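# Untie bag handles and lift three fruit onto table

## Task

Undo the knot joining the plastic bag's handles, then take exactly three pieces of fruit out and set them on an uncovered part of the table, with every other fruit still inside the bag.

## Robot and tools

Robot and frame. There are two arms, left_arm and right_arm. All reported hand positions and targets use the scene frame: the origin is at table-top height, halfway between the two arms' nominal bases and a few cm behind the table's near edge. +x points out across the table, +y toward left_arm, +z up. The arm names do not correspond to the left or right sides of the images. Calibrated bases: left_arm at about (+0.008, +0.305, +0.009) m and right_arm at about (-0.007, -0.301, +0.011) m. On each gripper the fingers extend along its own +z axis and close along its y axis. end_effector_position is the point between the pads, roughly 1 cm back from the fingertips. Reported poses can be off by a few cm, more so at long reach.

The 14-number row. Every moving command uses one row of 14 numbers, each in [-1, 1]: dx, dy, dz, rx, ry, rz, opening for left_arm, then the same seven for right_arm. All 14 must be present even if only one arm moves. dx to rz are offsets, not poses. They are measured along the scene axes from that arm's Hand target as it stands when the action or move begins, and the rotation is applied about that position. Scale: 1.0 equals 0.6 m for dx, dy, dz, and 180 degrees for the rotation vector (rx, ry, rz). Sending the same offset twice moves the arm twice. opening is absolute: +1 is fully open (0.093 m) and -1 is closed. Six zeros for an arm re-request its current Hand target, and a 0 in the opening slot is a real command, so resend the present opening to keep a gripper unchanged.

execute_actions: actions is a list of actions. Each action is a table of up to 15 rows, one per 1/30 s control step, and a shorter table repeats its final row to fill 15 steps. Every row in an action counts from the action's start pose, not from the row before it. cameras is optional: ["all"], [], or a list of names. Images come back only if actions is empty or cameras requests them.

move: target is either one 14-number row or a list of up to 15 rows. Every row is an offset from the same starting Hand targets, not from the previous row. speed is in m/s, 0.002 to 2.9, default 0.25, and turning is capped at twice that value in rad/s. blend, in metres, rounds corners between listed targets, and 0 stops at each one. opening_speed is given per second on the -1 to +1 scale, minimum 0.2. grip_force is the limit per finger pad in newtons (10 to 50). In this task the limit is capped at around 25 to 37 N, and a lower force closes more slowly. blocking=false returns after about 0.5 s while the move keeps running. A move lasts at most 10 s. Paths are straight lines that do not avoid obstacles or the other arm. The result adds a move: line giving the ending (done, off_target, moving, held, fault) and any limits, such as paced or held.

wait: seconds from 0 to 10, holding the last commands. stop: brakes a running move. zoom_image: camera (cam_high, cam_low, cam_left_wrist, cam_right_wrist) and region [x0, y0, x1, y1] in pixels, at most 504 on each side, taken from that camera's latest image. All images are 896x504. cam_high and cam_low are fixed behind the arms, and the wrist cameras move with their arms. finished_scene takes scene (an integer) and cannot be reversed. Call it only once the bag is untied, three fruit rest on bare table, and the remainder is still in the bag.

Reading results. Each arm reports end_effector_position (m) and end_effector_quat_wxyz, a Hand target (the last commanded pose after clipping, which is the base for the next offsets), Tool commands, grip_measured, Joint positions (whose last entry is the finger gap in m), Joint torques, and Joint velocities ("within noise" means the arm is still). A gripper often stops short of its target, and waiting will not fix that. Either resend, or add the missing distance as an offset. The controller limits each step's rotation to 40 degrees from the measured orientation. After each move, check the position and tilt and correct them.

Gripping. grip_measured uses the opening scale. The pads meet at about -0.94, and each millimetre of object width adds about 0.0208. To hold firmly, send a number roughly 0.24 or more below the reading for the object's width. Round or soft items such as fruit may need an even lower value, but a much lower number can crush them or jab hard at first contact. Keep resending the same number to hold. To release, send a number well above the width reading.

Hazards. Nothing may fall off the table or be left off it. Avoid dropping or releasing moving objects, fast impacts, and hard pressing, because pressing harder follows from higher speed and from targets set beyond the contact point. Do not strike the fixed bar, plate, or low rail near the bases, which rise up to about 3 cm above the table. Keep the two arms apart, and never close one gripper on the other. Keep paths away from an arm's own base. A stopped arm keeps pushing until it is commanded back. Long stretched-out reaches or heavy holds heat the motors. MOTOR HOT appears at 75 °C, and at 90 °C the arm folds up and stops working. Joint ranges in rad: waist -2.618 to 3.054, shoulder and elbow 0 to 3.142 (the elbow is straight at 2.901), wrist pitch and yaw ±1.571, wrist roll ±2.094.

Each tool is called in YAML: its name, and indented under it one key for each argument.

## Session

execute_actions:
  actions: []

Scene clock: 0.00 s.
left_arm: end_effector_position=(+0.3924, +0.3124, +0.1092) grip_measured=+1.000 end_effector_quat_wxyz=(+0.602, -0.060, +0.792, +0.085) | right_arm: end_effector_position=(+0.3640, -0.3472, +0.0680) grip_measured=+1.000 end_effector_quat_wxyz=(+0.533, +0.086, +0.839, -0.071)
Joint positions: left_arm=[-0.097 1.586 0.333 0.963 -0.318 -0.036 0.093] | right_arm=[-0.082 1.565 0.312 0.83 0.127 0.08 0.093]
Joint velocities: within noise
Joint torques (N m): no reading
Heat: left arm: 46 °C; right arm: 52 °C.
Hand target: left_arm +0.3927, +0.3126, +0.1088; +0.600, -0.060, +0.793, +0.085 | right_arm +0.3666, -0.3487, +0.0736; +0.540, +0.089, +0.834, -0.072
Tool commands: left_gripper/opening=+1.0 right_gripper/opening=+1.0
camera_calibration:
cam_left_wrist: T_world_to_cam=[[0.19088, -0.97943, -0.0654409, 0.237414], [-0.637994, -0.07312, -0.766562, 0.396576], [0.746008, 0.188072, -0.638827, -0.192742], [0, 0, 0, 1]] pos_world=[0.351483, 0.297778, 0.196407]
cam_right_wrist: T_world_to_cam=[[-0.216211, -0.975729, 0.034733, -0.262561], [-0.742061, 0.141106, -0.655313, 0.403444], [0.634507, -0.16746, -0.754558, -0.151922], [0, 0, 0, 1]] pos_world=[0.339007, -0.338558, 0.158867]

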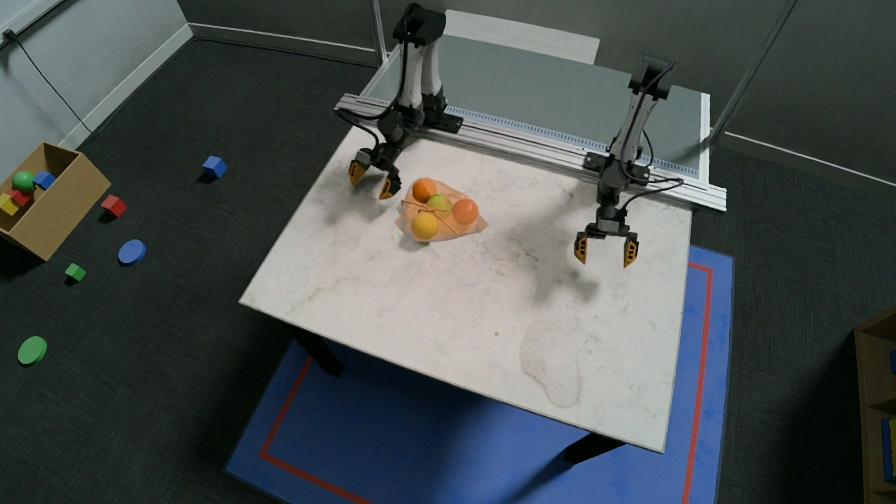

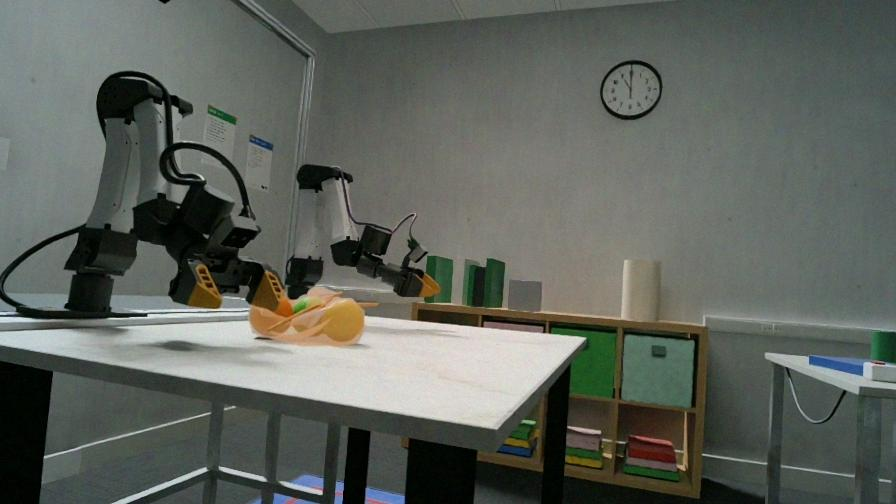

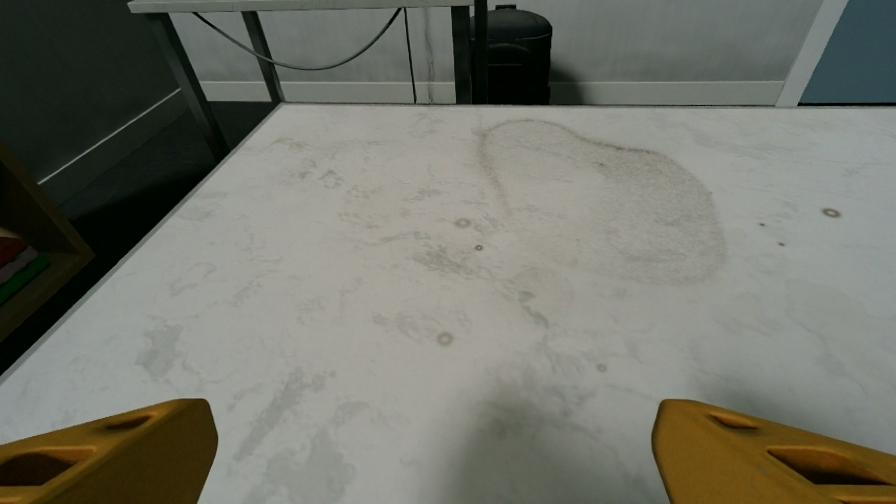

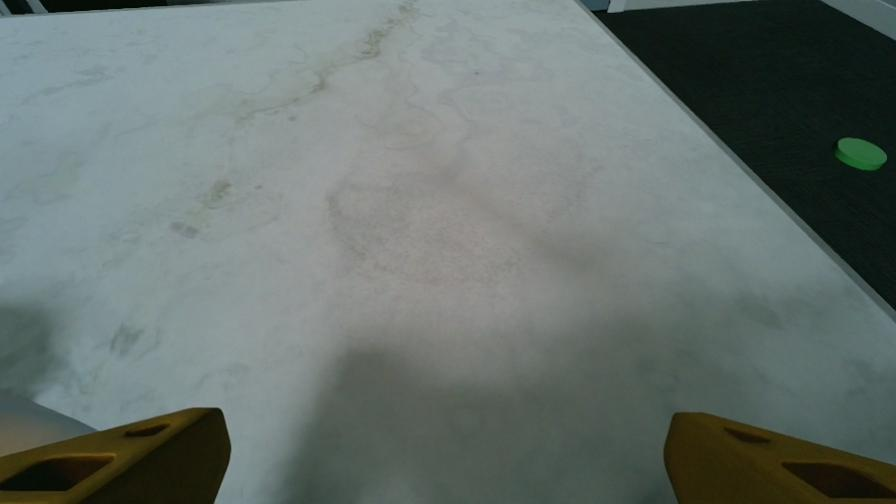

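zoom_image:
  camera: "cam_high"
  region: [370, 155, 510, 265]

zoom_image:
  camera: "cam_low"
  region: [190, 250, 430, 370]

Scaled by 3.600 from the camera's 896x504 image, which has a finer 1280x720 frame.

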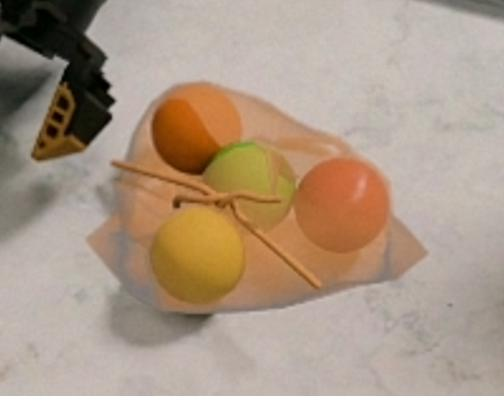

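Scaled by 2.100 from the camera's 896x504 image, which has a finer 1280x720 frame.

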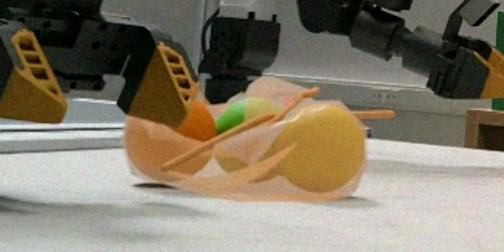

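move:
  target: [0,0,0,0,0,0,0.2,-0.0693,0.3478,0.2373,0.0332,0.2259,0.0668,-0.3]
  speed: 0.3
  cameras: ["cam_right_wrist"]

zoom_image:
  camera: "cam_right_wrist"
  region: [250, 100, 650, 400]

Scene clock: 34.70 s.
left_arm: end_effector_position=(+0.3924, +0.3124, +0.1092) grip_measured=+0.202 end_effector_quat_wxyz=(+0.602, -0.060, +0.792, +0.085) | right_arm: end_effector_position=(+0.3238, -0.1436, +0.2084) grip_measured=-0.298 end_effector_quat_wxyz=(+0.216, -0.003, +0.976, -0.007)
Joint positions: left_arm=[-0.097 1.586 0.333 0.963 -0.318 -0.036 0.055] | right_arm=[0.515 1.541 1.514 -1.124 0.201 0.483 0.031]
Joint torques (N m): left_arm=[0.34 -4.96 5.72 2.38 -0.07 -0.03] | right_arm=[0.01 -5.65 12.53 1.13 0.07 0.11]
Heat: left arm: 46 °C; right arm: 55 °C.
Hand target: left_arm +0.3927, +0.3126, +0.1088; +0.600, -0.060, +0.793, +0.085 | right_arm +0.3249, -0.1400, +0.2159; +0.217, -0.001, +0.976, +0.000
Off the commanded pose: left_arm 0.001 m, 0 deg | right_arm 0.008 m, 1 deg.
move: done
camera_calibration:
cam_right_wrist: T_world_to_cam=[[0.0123352, -0.999746, 0.0188666, -0.151596], [-0.999793, -0.0126366, -0.0159393, 0.36502], [0.0161736, -0.0186661, -0.999695, 0.286373], [0, 0, 0, 1]] pos_world=[0.362183, -0.141599, 0.294964]
Images, in order (width x height): cam_right_wrist 896x504.

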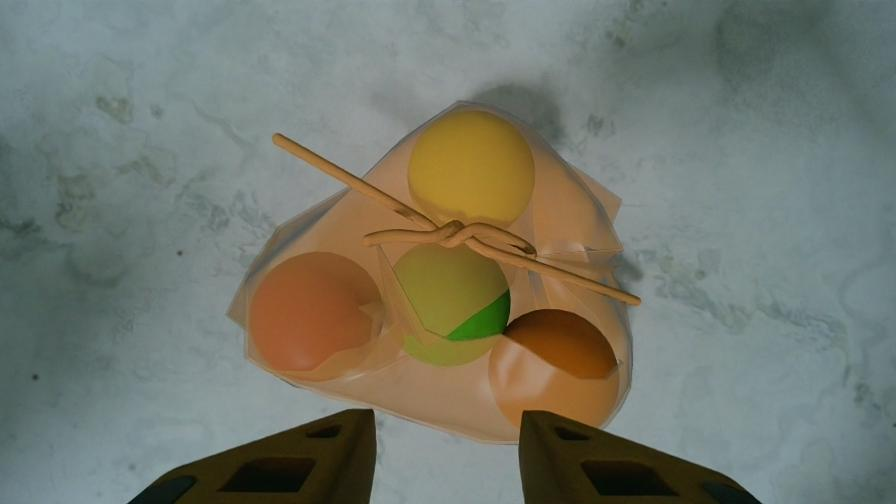

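Scaled by 1.260 from the camera's 896x504 image, which has a finer 1280x720 frame.

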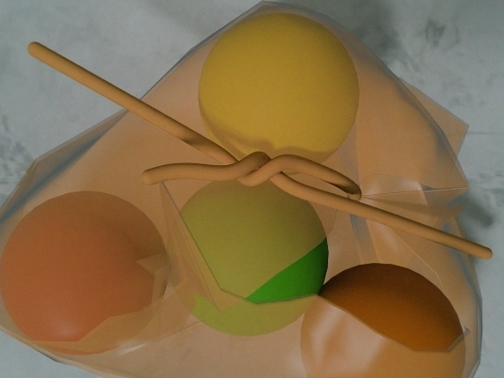

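zoom_image:
  camera: "cam_right_wrist"
  region: [350, 180, 560, 300]

zoom_image:
  camera: "cam_right_wrist"
  region: [410, 200, 550, 280]

zoom_image:
  camera: "cam_right_wrist"
  region: [330, 200, 470, 280]

Scaled by 2.400 from the camera's 896x504 image, which has a finer 1280x720 frame.

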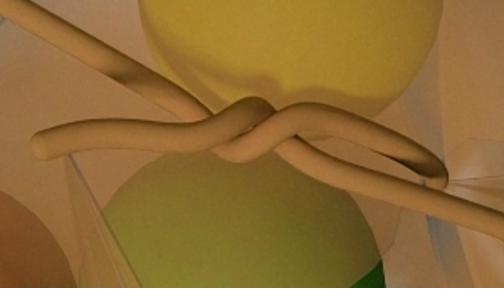

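Scaled by 3.600 from the camera's 896x504 image, which has a finer 1280x720 frame.

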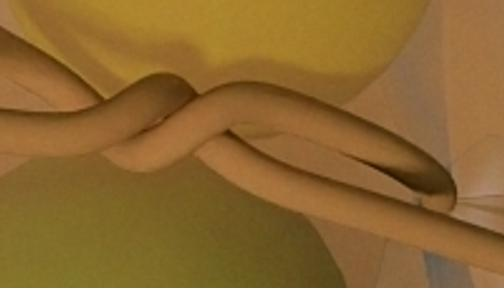

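Scaled by 3.600 from the camera's 896x504 image, which has a finer 1280x720 frame.

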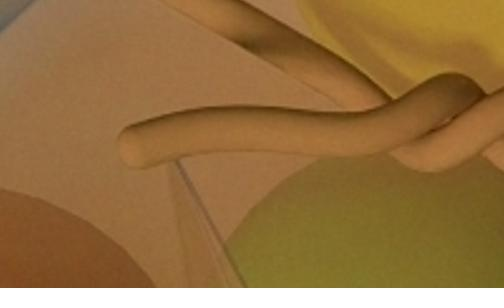

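move:
  target: [-0.0545,-0.4877,0.0853,0.0007,0.037,-0.562,-0.5,0,0,0,0,0,0,-0.3]
  speed: 0.3
  cameras: ["cam_left_wrist"]

zoom_image:
  camera: "cam_left_wrist"
  region: [250, 100, 650, 350]

Scene clock: 79.77 s.
left_arm: end_effector_position=(+0.3579, +0.0223, +0.1612) grip_measured=-0.498 end_effector_quat_wxyz=(+0.411, +0.577, +0.580, -0.401) | right_arm: end_effector_position=(+0.3237, -0.1436, +0.2084) grip_measured=-0.298 end_effector_quat_wxyz=(+0.216, -0.003, +0.976, -0.007)
Joint positions: left_arm=[-0.319 1.842 1.162 -0.12 1.088 0.739 0.021] | right_arm=[0.515 1.541 1.514 -1.124 0.201 0.483 0.031]
Joint torques (N m): left_arm=[0.08 -6.39 8.7 1.45 0.59 0.09] | right_arm=[-0.02 -5.57 12.62 1.12 0.08 0.08]
Heat: left arm: 46 °C; right arm: 60 °C.
Hand target: left_arm +0.3600, +0.0200, +0.1601; +0.406, +0.579, +0.580, -0.405 | right_arm +0.3250, -0.1400, +0.2159; +0.217, -0.001, +0.976, +0.000
Off the commanded pose: left_arm 0.003 m, 1 deg | right_arm 0.008 m, 1 deg.
move: done
camera_calibration:
cam_left_wrist: T_world_to_cam=[[-0.999918, -0.00422551, -0.0121043, 0.359157], [0.0056708, 0.700976, -0.713162, 0.137035], [0.0114983, -0.713172, -0.700895, 0.213728], [0, 0, 0, 1]] pos_world=[0.355893, 0.0578844, 0.251876]
Images, in order (width x height): cam_left_wrist 896x504.

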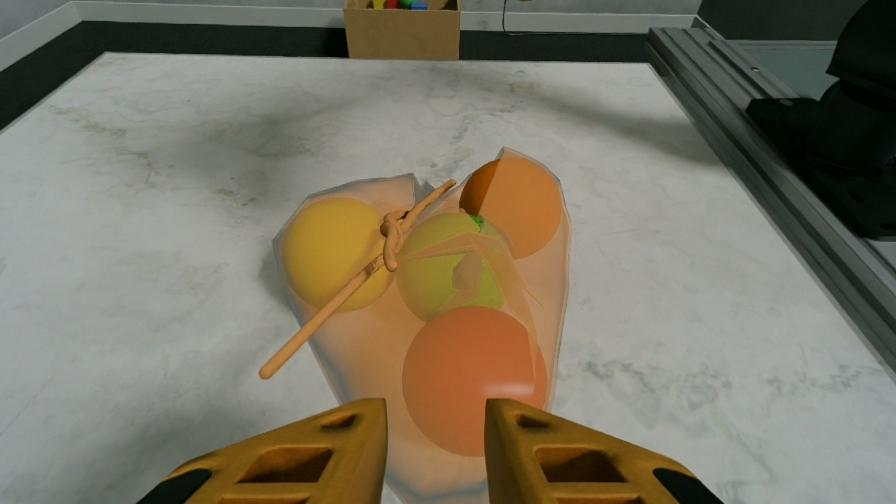

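Scaled by 1.260 from the camera's 896x504 image, which has a finer 1280x720 frame.

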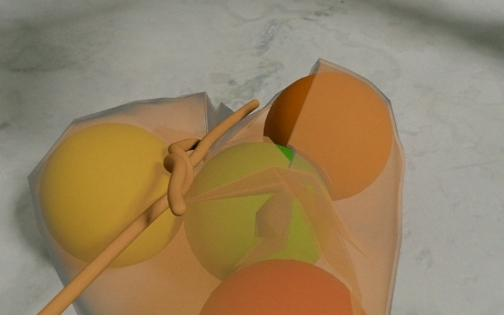

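zoom_image:
  camera: "cam_left_wrist"
  region: [320, 160, 500, 300]

Scaled by 2.800 from the camera's 896x504 image, which has a finer 1280x720 frame.

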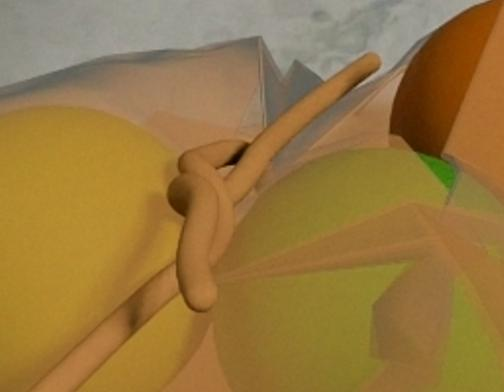

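move:
  target: [0.0497,-0.1608,-0.074,0.1389,0,0,-0.55,0.075,-0.1,-0.0765,0.1092,0.1092,-0.4919,-0.45]
  speed: 0.2
  cameras: ["cam_left_wrist","cam_right_wrist"]

zoom_image:
  camera: "cam_left_wrist"
  region: [300, 130, 600, 430]

zoom_image:
  camera: "cam_right_wrist"
  region: [280, 200, 640, 470]

Scene clock: 132.47 s.
left_arm: end_effector_position=(+0.3873, -0.0761, +0.1224) grip_measured=-0.548 end_effector_quat_wxyz=(+0.279, +0.651, +0.650, -0.277) | right_arm: end_effector_position=(+0.3686, -0.1976, +0.1673) grip_measured=-0.448 end_effector_quat_wxyz=(+0.006, +0.700, +0.714, +0.001)
Joint positions: left_arm=[-0.575 2.187 1.801 -0.649 0.65 0.79 0.019] | right_arm=[0.234 1.989 1.98 -1.518 -0.028 1.794 0.024]
Joint torques (N m): left_arm=[0.1 -8.65 9.03 1.27 0.29 0.04] | right_arm=[-0.95 -8.24 10.95 0.23 -0.03 0.09]
Heat: left arm: 50 °C; right arm: 63 °C.
Hand target: left_arm +0.3898, -0.0765, +0.1157; +0.271, +0.653, +0.653, -0.270 | right_arm +0.3699, -0.2000, +0.1700; +0.000, +0.707, +0.707, +0.000
Off the commanded pose: left_arm 0.007 m, 1 deg | right_arm 0.004 m, 1 deg.
move: done
camera_calibration:
cam_left_wrist: T_world_to_cam=[[-0.999959, 0.00799948, -0.00432038, 0.387597], [0.00903056, 0.928909, -0.370199, 0.152168], [0.00105184, -0.370223, -0.928942, 0.174112], [0, 0, 0, 1]] pos_world=[0.386023, -0.0799904, 0.219747]
cam_right_wrist: T_world_to_cam=[[-0.999528, -0.0290921, -0.00989805, 0.364182], [-0.0306161, 0.915077, 0.402115, 0.164661], [-0.00264087, 0.402228, -0.915536, 0.319506], [0, 0, 0, 1]] pos_world=[0.369895, -0.268596, 0.229911]
Images, in order (width x height): cam_left_wrist 896x504, cam_right_wrist 896x504.

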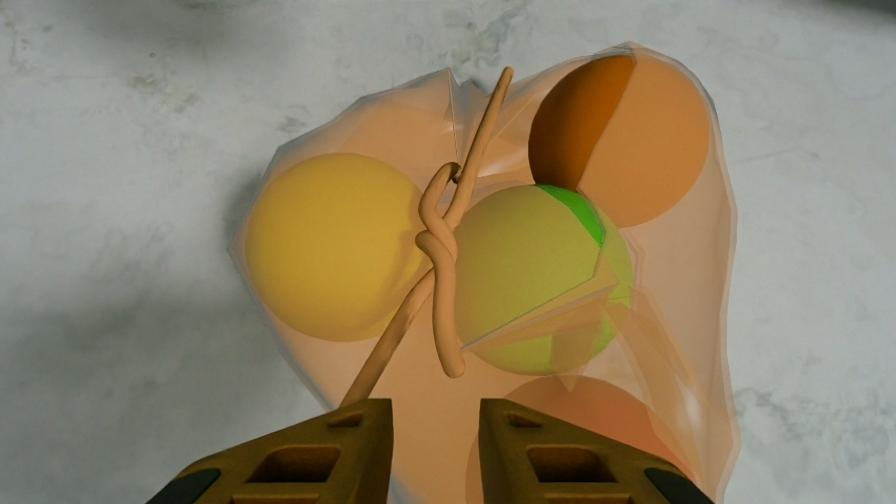

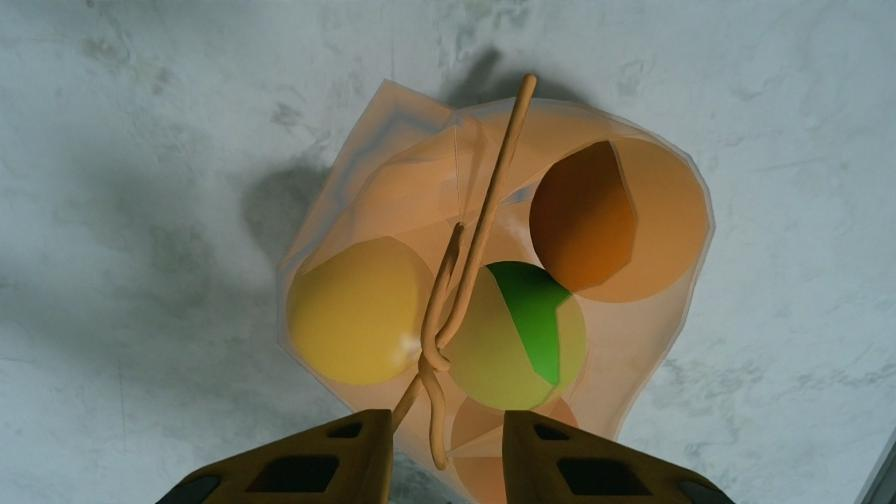

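Scaled by 1.680 from the camera's 896x504 image, which has a finer 1280x720 frame.

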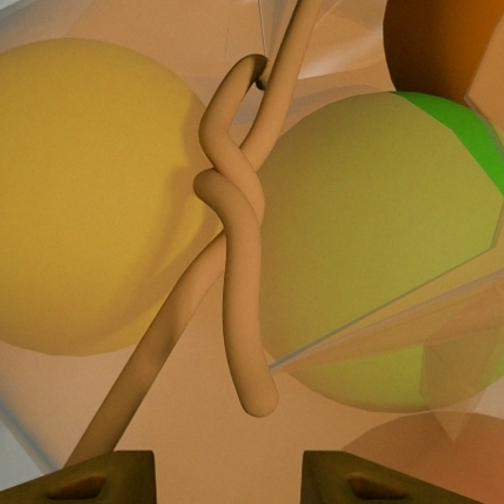

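Scaled by 1.400 from the camera's 896x504 image, which has a finer 1280x720 frame.

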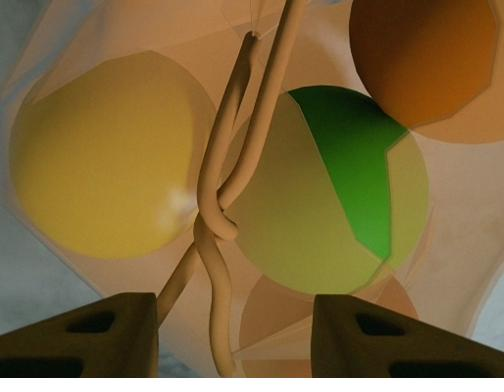

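move:
  target: [-0.0055,-0.045,-0.0503,0,0,0,-0.55,0,0,0,0,0,0,-0.45]
  speed: 0.1
  cameras: ["cam_left_wrist"]

zoom_image:
  camera: "cam_left_wrist"
  region: [300, 204, 600, 504]

Scene clock: 159.77 s.
left_arm: end_effector_position=(+0.3796, -0.1017, +0.0901) grip_measured=-0.548 end_effector_quat_wxyz=(+0.268, +0.656, +0.648, -0.277) | right_arm: end_effector_position=(+0.3685, -0.1977, +0.1673) grip_measured=-0.448 end_effector_quat_wxyz=(+0.005, +0.700, +0.714, +0.001)
Joint positions: left_arm=[-0.629 2.261 1.801 -0.572 0.624 0.752 0.019] | right_arm=[0.234 1.989 1.98 -1.518 -0.028 1.795 0.024]
Joint torques (N m): left_arm=[0.35 -9.31 8.53 1.58 0.27 -0.1] | right_arm=[-0.99 -8.16 10.99 0.2 -0.03 0.09]
Heat: left arm: 51 °C; right arm: 62 °C.
Hand target: left_arm +0.3866, -0.1034, +0.0854; +0.271, +0.653, +0.653, -0.270 | right_arm +0.3699, -0.2001, +0.1700; +0.000, +0.707, +0.707, +0.000
Off the commanded pose: left_arm 0.008 m, 1 deg | right_arm 0.004 m, 1 deg.
move: done
camera_calibration:
cam_left_wrist: T_world_to_cam=[[-0.999704, 0.0232203, 0.00732753, 0.380375], [0.0191112, 0.934753, -0.354783, 0.159464], [-0.0150876, -0.354538, -0.93492, 0.142873], [0, 0, 0, 1]] pos_world=[0.37937, -0.107239, 0.187362]
Images, in order (width x height): cam_left_wrist 896x504.

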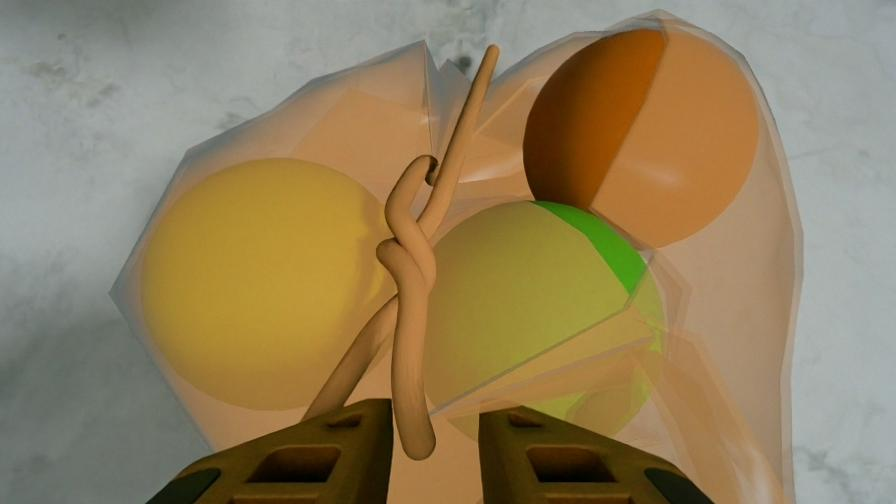

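Scaled by 1.680 from the camera's 896x504 image, which has a finer 1280x720 frame.

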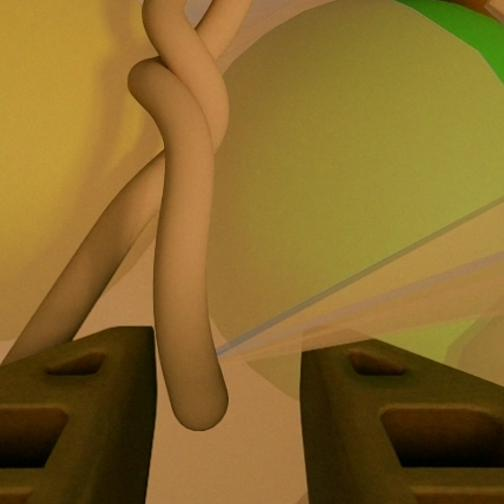

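move:
  target:
    - [0.006,-0.0117,0.0,0,0,0,-0.55,0,0,0,0,0,0,-0.45]
    - [0.006,-0.0117,0.0,0,0,0,-1,0,0,0,0,0,0,-0.45]
  speed: 0.06
  opening_speed: 0.6
  cameras: ["cam_left_wrist"]

zoom_image:
  camera: "cam_left_wrist"
  region: [300, 204, 600, 504]

Scene clock: 171.90 s.
left_arm: end_effector_position=(+0.3861, -0.1080, +0.0915) grip_measured=-0.979 end_effector_quat_wxyz=(+0.275, +0.655, +0.648, -0.275) | right_arm: end_effector_position=(+0.3685, -0.1977, +0.1673) grip_measured=-0.448 end_effector_quat_wxyz=(+0.005, +0.700, +0.714, +0.001)
Joint positions: left_arm=[-0.632 2.286 1.843 -0.571 0.62 0.744 0] | right_arm=[0.234 1.989 1.98 -1.518 -0.028 1.795 0.024]
Joint torques (N m): left_arm=[0.05 -9.13 9.01 1.47 0.28 -0.11] | right_arm=[-1.07 -8.23 11.08 0.19 -0.05 0.12]
Heat: left arm: 52 °C; right arm: 62 °C.
Hand target: left_arm +0.3902, -0.1104, +0.0855; +0.271, +0.653, +0.654, -0.270 | right_arm +0.3699, -0.2001, +0.1700; +0.000, +0.707, +0.707, +0.000
Off the commanded pose: left_arm 0.008 m, 1 deg | right_arm 0.004 m, 1 deg.
move: done
camera_calibration:
cam_left_wrist: T_world_to_cam=[[-0.99983, 0.0181709, -0.00310968, 0.387509], [0.0180659, 0.932172, -0.361565, 0.166495], [-0.00367122, -0.361559, -0.932342, 0.136702], [0, 0, 0, 1]] pos_world=[0.384937, -0.112817, 0.188857]
Images, in order (width x height): cam_left_wrist 896x504.

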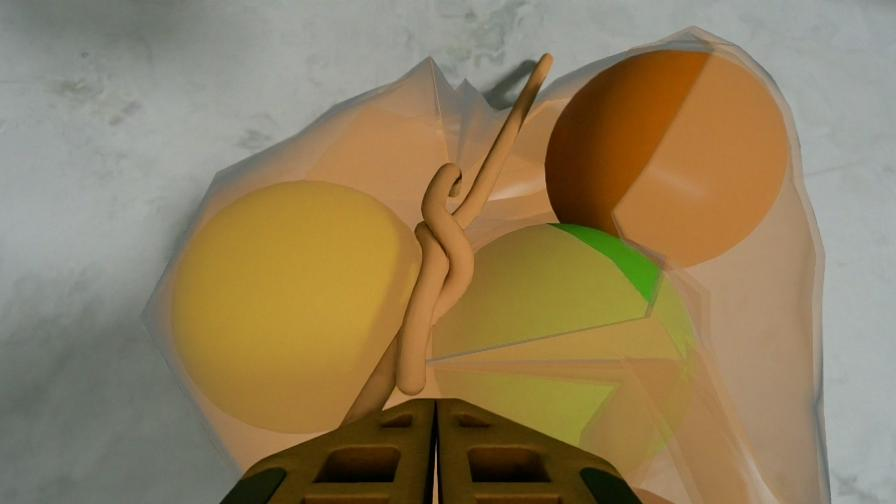

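Scaled by 1.680 from the camera's 896x504 image, which has a finer 1280x720 frame.

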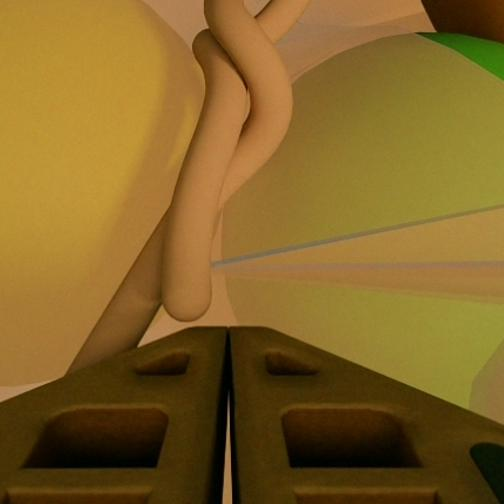

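move:
  target:
    - [0.0,0.005,0.01,0,0,0,-0.6,0,0,0,0,0,0,-0.45]
    - [0.012,0.005,0.01,0,0,0,-0.6,0,0,0,0,0,0,-0.45]
    - [0.0125,-0.022,-0.026,0,0,0,-0.6,0,0,0,0,0,0,-0.45]
  speed: 0.08
  opening_speed: 0.8
  cameras: ["cam_left_wrist"]

zoom_image:
  camera: "cam_left_wrist"
  region: [300, 204, 600, 504]

Scene clock: 198.40 s.
left_arm: end_effector_position=(+0.3935, -0.1209, +0.0802) grip_measured=-0.602 end_effector_quat_wxyz=(+0.275, +0.655, +0.647, -0.277) | right_arm: end_effector_position=(+0.3685, -0.1977, +0.1673) grip_measured=-0.448 end_effector_quat_wxyz=(+0.005, +0.700, +0.714, +0.001)
Joint positions: left_arm=[-0.644 2.355 1.913 -0.564 0.617 0.733 0.016] | right_arm=[0.234 1.989 1.98 -1.518 -0.028 1.795 0.024]
Joint torques (N m): left_arm=[-0.08 -9.09 8.69 1.59 0.19 -0.13] | right_arm=[-0.92 -8.2 11 0.22 -0.03 0.1]
Heat: left arm: 57 °C; right arm: 61 °C.
Hand target: left_arm +0.3977, -0.1237, +0.0699; +0.271, +0.653, +0.653, -0.270 | right_arm +0.3699, -0.2001, +0.1700; +0.000, +0.707, +0.707, +0.000
Off the commanded pose: left_arm 0.011 m, 1 deg | right_arm 0.004 m, 1 deg.
move: off_target (left_arm)
camera_calibration:
cam_left_wrist: T_world_to_cam=[[-0.999794, 0.0201511, -0.00242137, 0.39522], [0.0196468, 0.930966, -0.364577, 0.173869], [-0.00509241, -0.36455, -0.93117, 0.121576], [0, 0, 0, 1]] pos_world=[0.392341, -0.125509, 0.177553]
Images, in order (width x height): cam_left_wrist 896x504.

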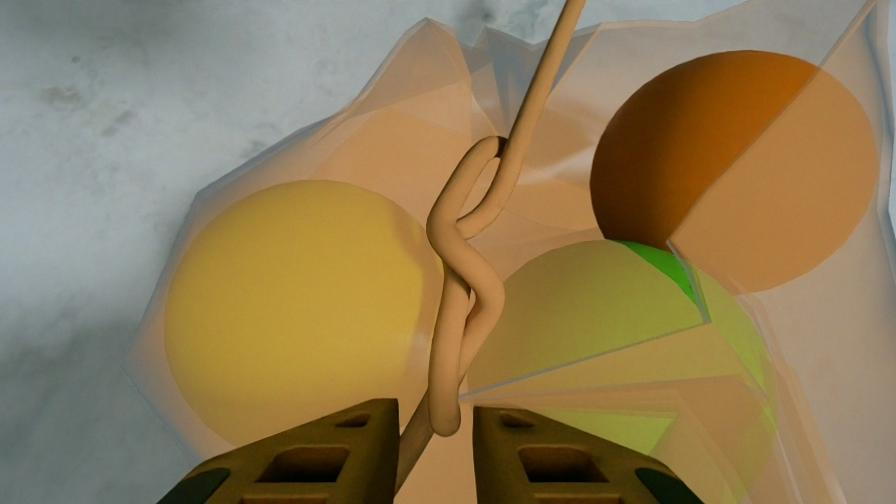

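Scaled by 1.680 from the camera's 896x504 image, which has a finer 1280x720 frame.

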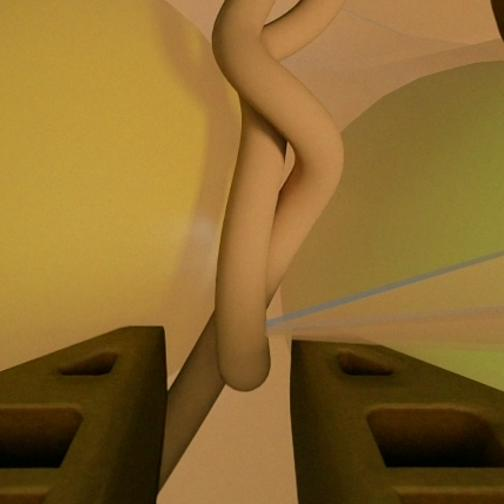

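move:
  target: [0,-0.008,-0.018,0,0,0,-0.6,0,0,0,0,0,0,-0.45]
  speed: 0.06
  cameras: ["cam_left_wrist","cam_right_wrist"]

Scene clock: 245.53 s.
left_arm: end_effector_position=(+0.3978, -0.1268, +0.0778) grip_measured=-0.602 end_effector_quat_wxyz=(+0.287, +0.654, +0.642, -0.277) | right_arm: end_effector_position=(+0.3685, -0.1977, +0.1673) grip_measured=-0.448 end_effector_quat_wxyz=(+0.005, +0.700, +0.714, +0.001)
Joint positions: left_arm=[-0.647 2.368 1.913 -0.519 0.617 0.723 0.016] | right_arm=[0.234 1.989 1.98 -1.518 -0.028 1.795 0.024]
Joint torques (N m): left_arm=[-0.4 -8.72 8.29 1.5 0.17 -0.06] | right_arm=[-1.07 -8.28 10.99 0.17 -0.03 0.08]
Heat: left arm: 57 °C; right arm: 62 °C.
Hand target: left_arm +0.3977, -0.1285, +0.0591; +0.271, +0.653, +0.653, -0.270 | right_arm +0.3699, -0.2001, +0.1700; +0.000, +0.707, +0.707, +0.000
Off the commanded pose: left_arm 0.019 m, 2 deg | right_arm 0.004 m, 1 deg.
move: off_target (left_arm)
camera_calibration:
cam_left_wrist: T_world_to_cam=[[-0.999643, 0.0171597, -0.0204697, 0.400659], [0.0236823, 0.923819, -0.382096, 0.177198], [0.0123537, -0.382444, -0.923896, 0.10751], [0, 0, 0, 1]] pos_world=[0.394991, -0.129458, 0.175236]
cam_right_wrist: T_world_to_cam=[[-0.999552, -0.0284004, -0.00948067, 0.364083], [-0.0298153, 0.915136, 0.402042, 0.164351], [-0.00274207, 0.402144, -0.915572, 0.31962], [0, 0, 0, 1]] pos_world=[0.369696, -0.268596, 0.230011]
Images, in order (width x height): cam_left_wrist 896x504, cam_right_wrist 896x504.

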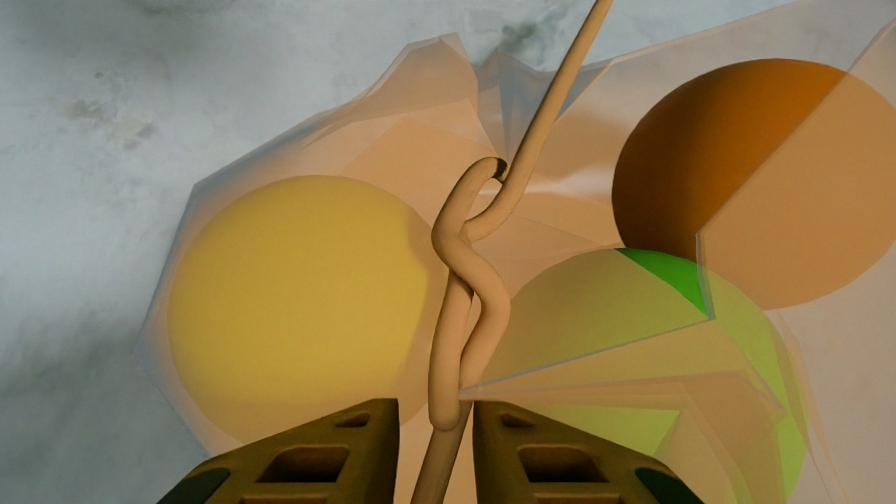

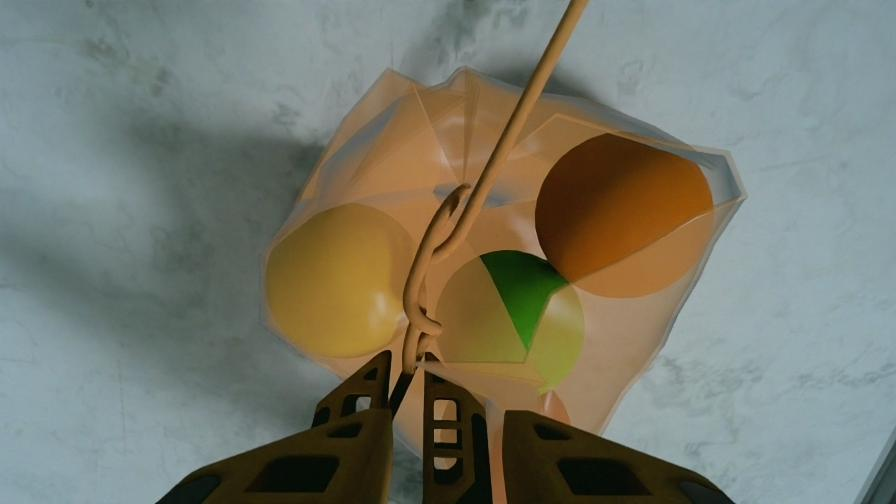

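move:
  target: [0,0,0.012,0,0,0,-1,0,0,0,0,0,0,-0.45]
  speed: 0.06
  opening_speed: 0.6
  cameras: ["cam_left_wrist","cam_right_wrist"]

Scene clock: 283.40 s.
left_arm: end_effector_position=(+0.3977, -0.1282, +0.0776) grip_measured=-0.906 end_effector_quat_wxyz=(+0.286, +0.655, +0.643, -0.274) | right_arm: end_effector_position=(+0.3685, -0.1977, +0.1673) grip_measured=-0.448 end_effector_quat_wxyz=(+0.005, +0.700, +0.714, +0.001)
Joint positions: left_arm=[-0.651 2.372 1.922 -0.527 0.61 0.723 0.002] | right_arm=[0.234 1.989 1.98 -1.518 -0.028 1.795 0.024]
Joint torques (N m): left_arm=[-0.1 -9.37 8.88 1.37 0.25 -0.1] | right_arm=[-1.11 -8.2 11 0.17 -0.01 0.08]
Heat: left arm: 58 °C; right arm: 62 °C.
Hand target: left_arm +0.3978, -0.1284, +0.0663; +0.271, +0.653, +0.654, -0.270 | right_arm +0.3699, -0.2001, +0.1700; +0.000, +0.707, +0.707, +0.000
Off the commanded pose: left_arm 0.011 m, 2 deg | right_arm 0.004 m, 1 deg.
move: off_target (left_arm)
camera_calibration:
cam_left_wrist: T_world_to_cam=[[-0.999611, 0.0167384, -0.0223022, 0.400635], [0.0239087, 0.92608, -0.37657, 0.178196], [0.0143505, -0.376957, -0.92612, 0.106794], [0, 0, 0, 1]] pos_world=[0.394686, -0.131473, 0.174943]
cam_right_wrist: T_world_to_cam=[[-0.999552, -0.0284004, -0.00948067, 0.364083], [-0.0298153, 0.915136, 0.402042, 0.164351], [-0.00274207, 0.402144, -0.915572, 0.31962], [0, 0, 0, 1]] pos_world=[0.369696, -0.268596, 0.230011]
Images, in order (width x height): cam_left_wrist 896x504, cam_right_wrist 896x504.

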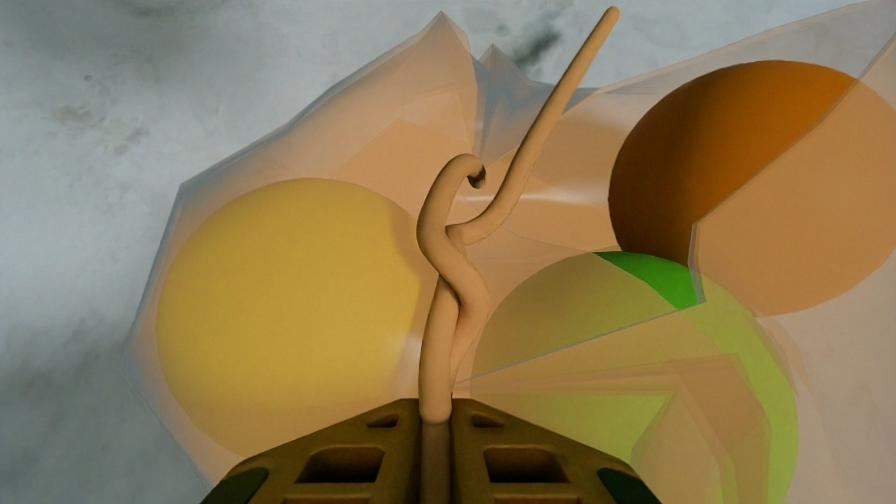

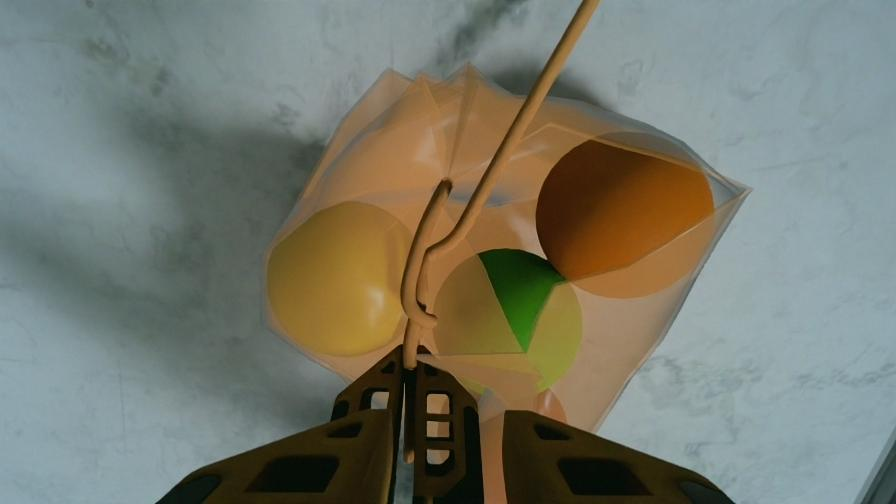

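move:
  target: [0,0,0.1,0,0,0,-1,0,0,0,0,0,0,-0.45]
  speed: 0.08
  cameras: ["cam_left_wrist","cam_right_wrist","cam_low","cam_high"]

Scene clock: 294.00 s.
left_arm: end_effector_position=(+0.3969, -0.1276, +0.1194) grip_measured=-0.906 end_effector_quat_wxyz=(+0.269, +0.654, +0.651, -0.275) | right_arm: end_effector_position=(+0.3686, -0.1978, +0.1678) grip_measured=-0.448 end_effector_quat_wxyz=(+0.006, +0.701, +0.713, +0.001)
Joint positions: left_arm=[-0.651 2.372 2.108 -0.749 0.607 0.722 0.002] | right_arm=[0.234 1.989 1.982 -1.519 -0.028 1.796 0.024]
Joint torques (N m): left_arm=[-0.01 -11.78 9.13 1.31 0.28 -0.09] | right_arm=[-0.98 -8.13 10.86 0.19 -0.01 0.08]
Heat: left arm: 58 °C; right arm: 62 °C.
Hand target: left_arm +0.3978, -0.1284, +0.1264; +0.271, +0.653, +0.653, -0.270 | right_arm +0.3699, -0.2000, +0.1701; +0.000, +0.707, +0.707, +0.000
Off the commanded pose: left_arm 0.007 m, 1 deg | right_arm 0.003 m, 1 deg.
move: done
camera_calibration:
cam_left_wrist: T_world_to_cam=[[-0.999881, 0.0143693, 0.00556147, 0.39722], [0.0114753, 0.935344, -0.353552, 0.19677], [-0.0102822, -0.353446, -0.935398, 0.159616], [0, 0, 0, 1]] pos_world=[0.396556, -0.13334, 0.216664]
cam_right_wrist: T_world_to_cam=[[-0.999587, -0.026866, -0.0102312, 0.364682], [-0.0287119, 0.915091, 0.402223, 0.163911], [-0.00144359, 0.40235, -0.915485, 0.319622], [0, 0, 0, 1]] pos_world=[0.369699, -0.268796, 0.230411]

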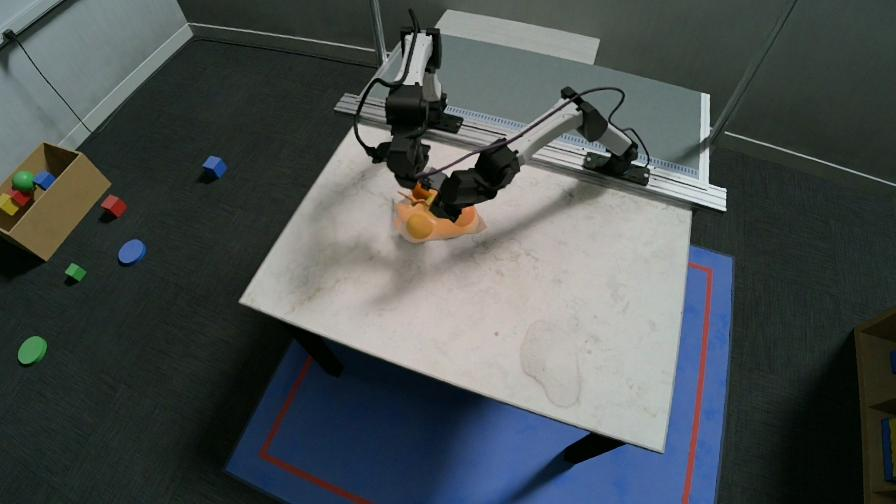

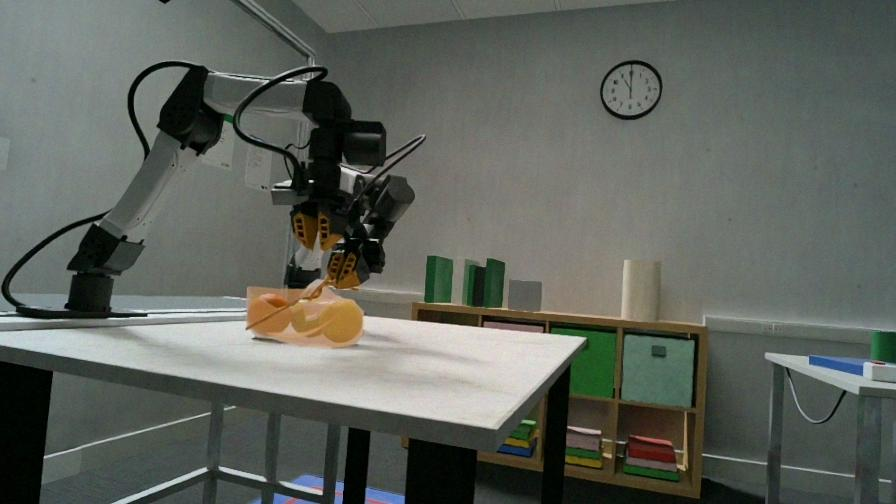

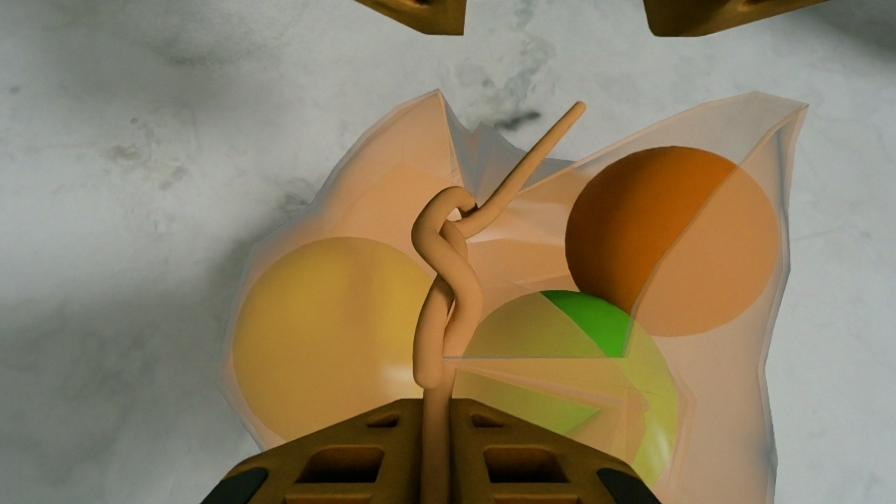

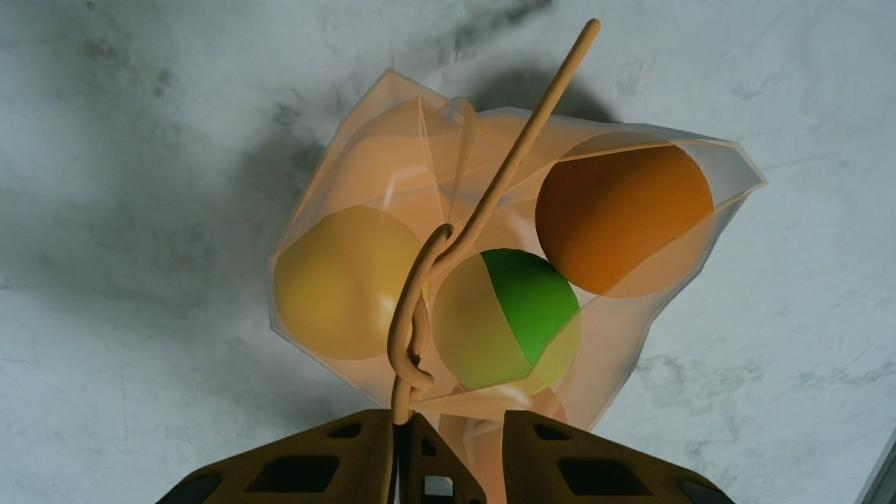

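zoom_image:
  camera: "cam_left_wrist"
  region: [350, 170, 550, 420]

zoom_image:
  camera: "cam_right_wrist"
  region: [320, 200, 520, 440]

Scaled by 2.016 from the camera's 896x504 image, which has a finer 1280x720 frame.

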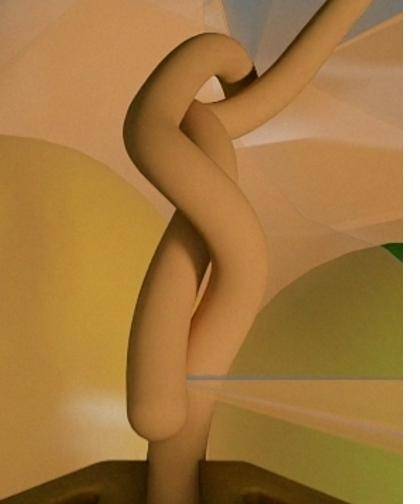

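Scaled by 2.100 from the camera's 896x504 image, which has a finer 1280x720 frame.

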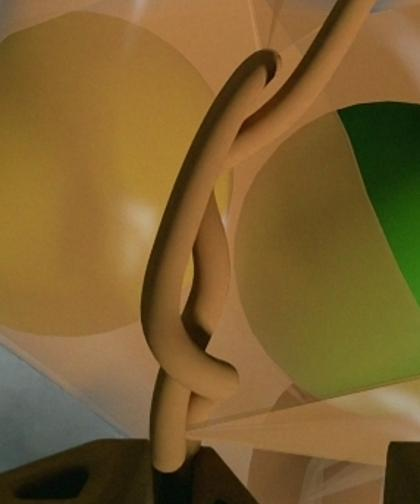

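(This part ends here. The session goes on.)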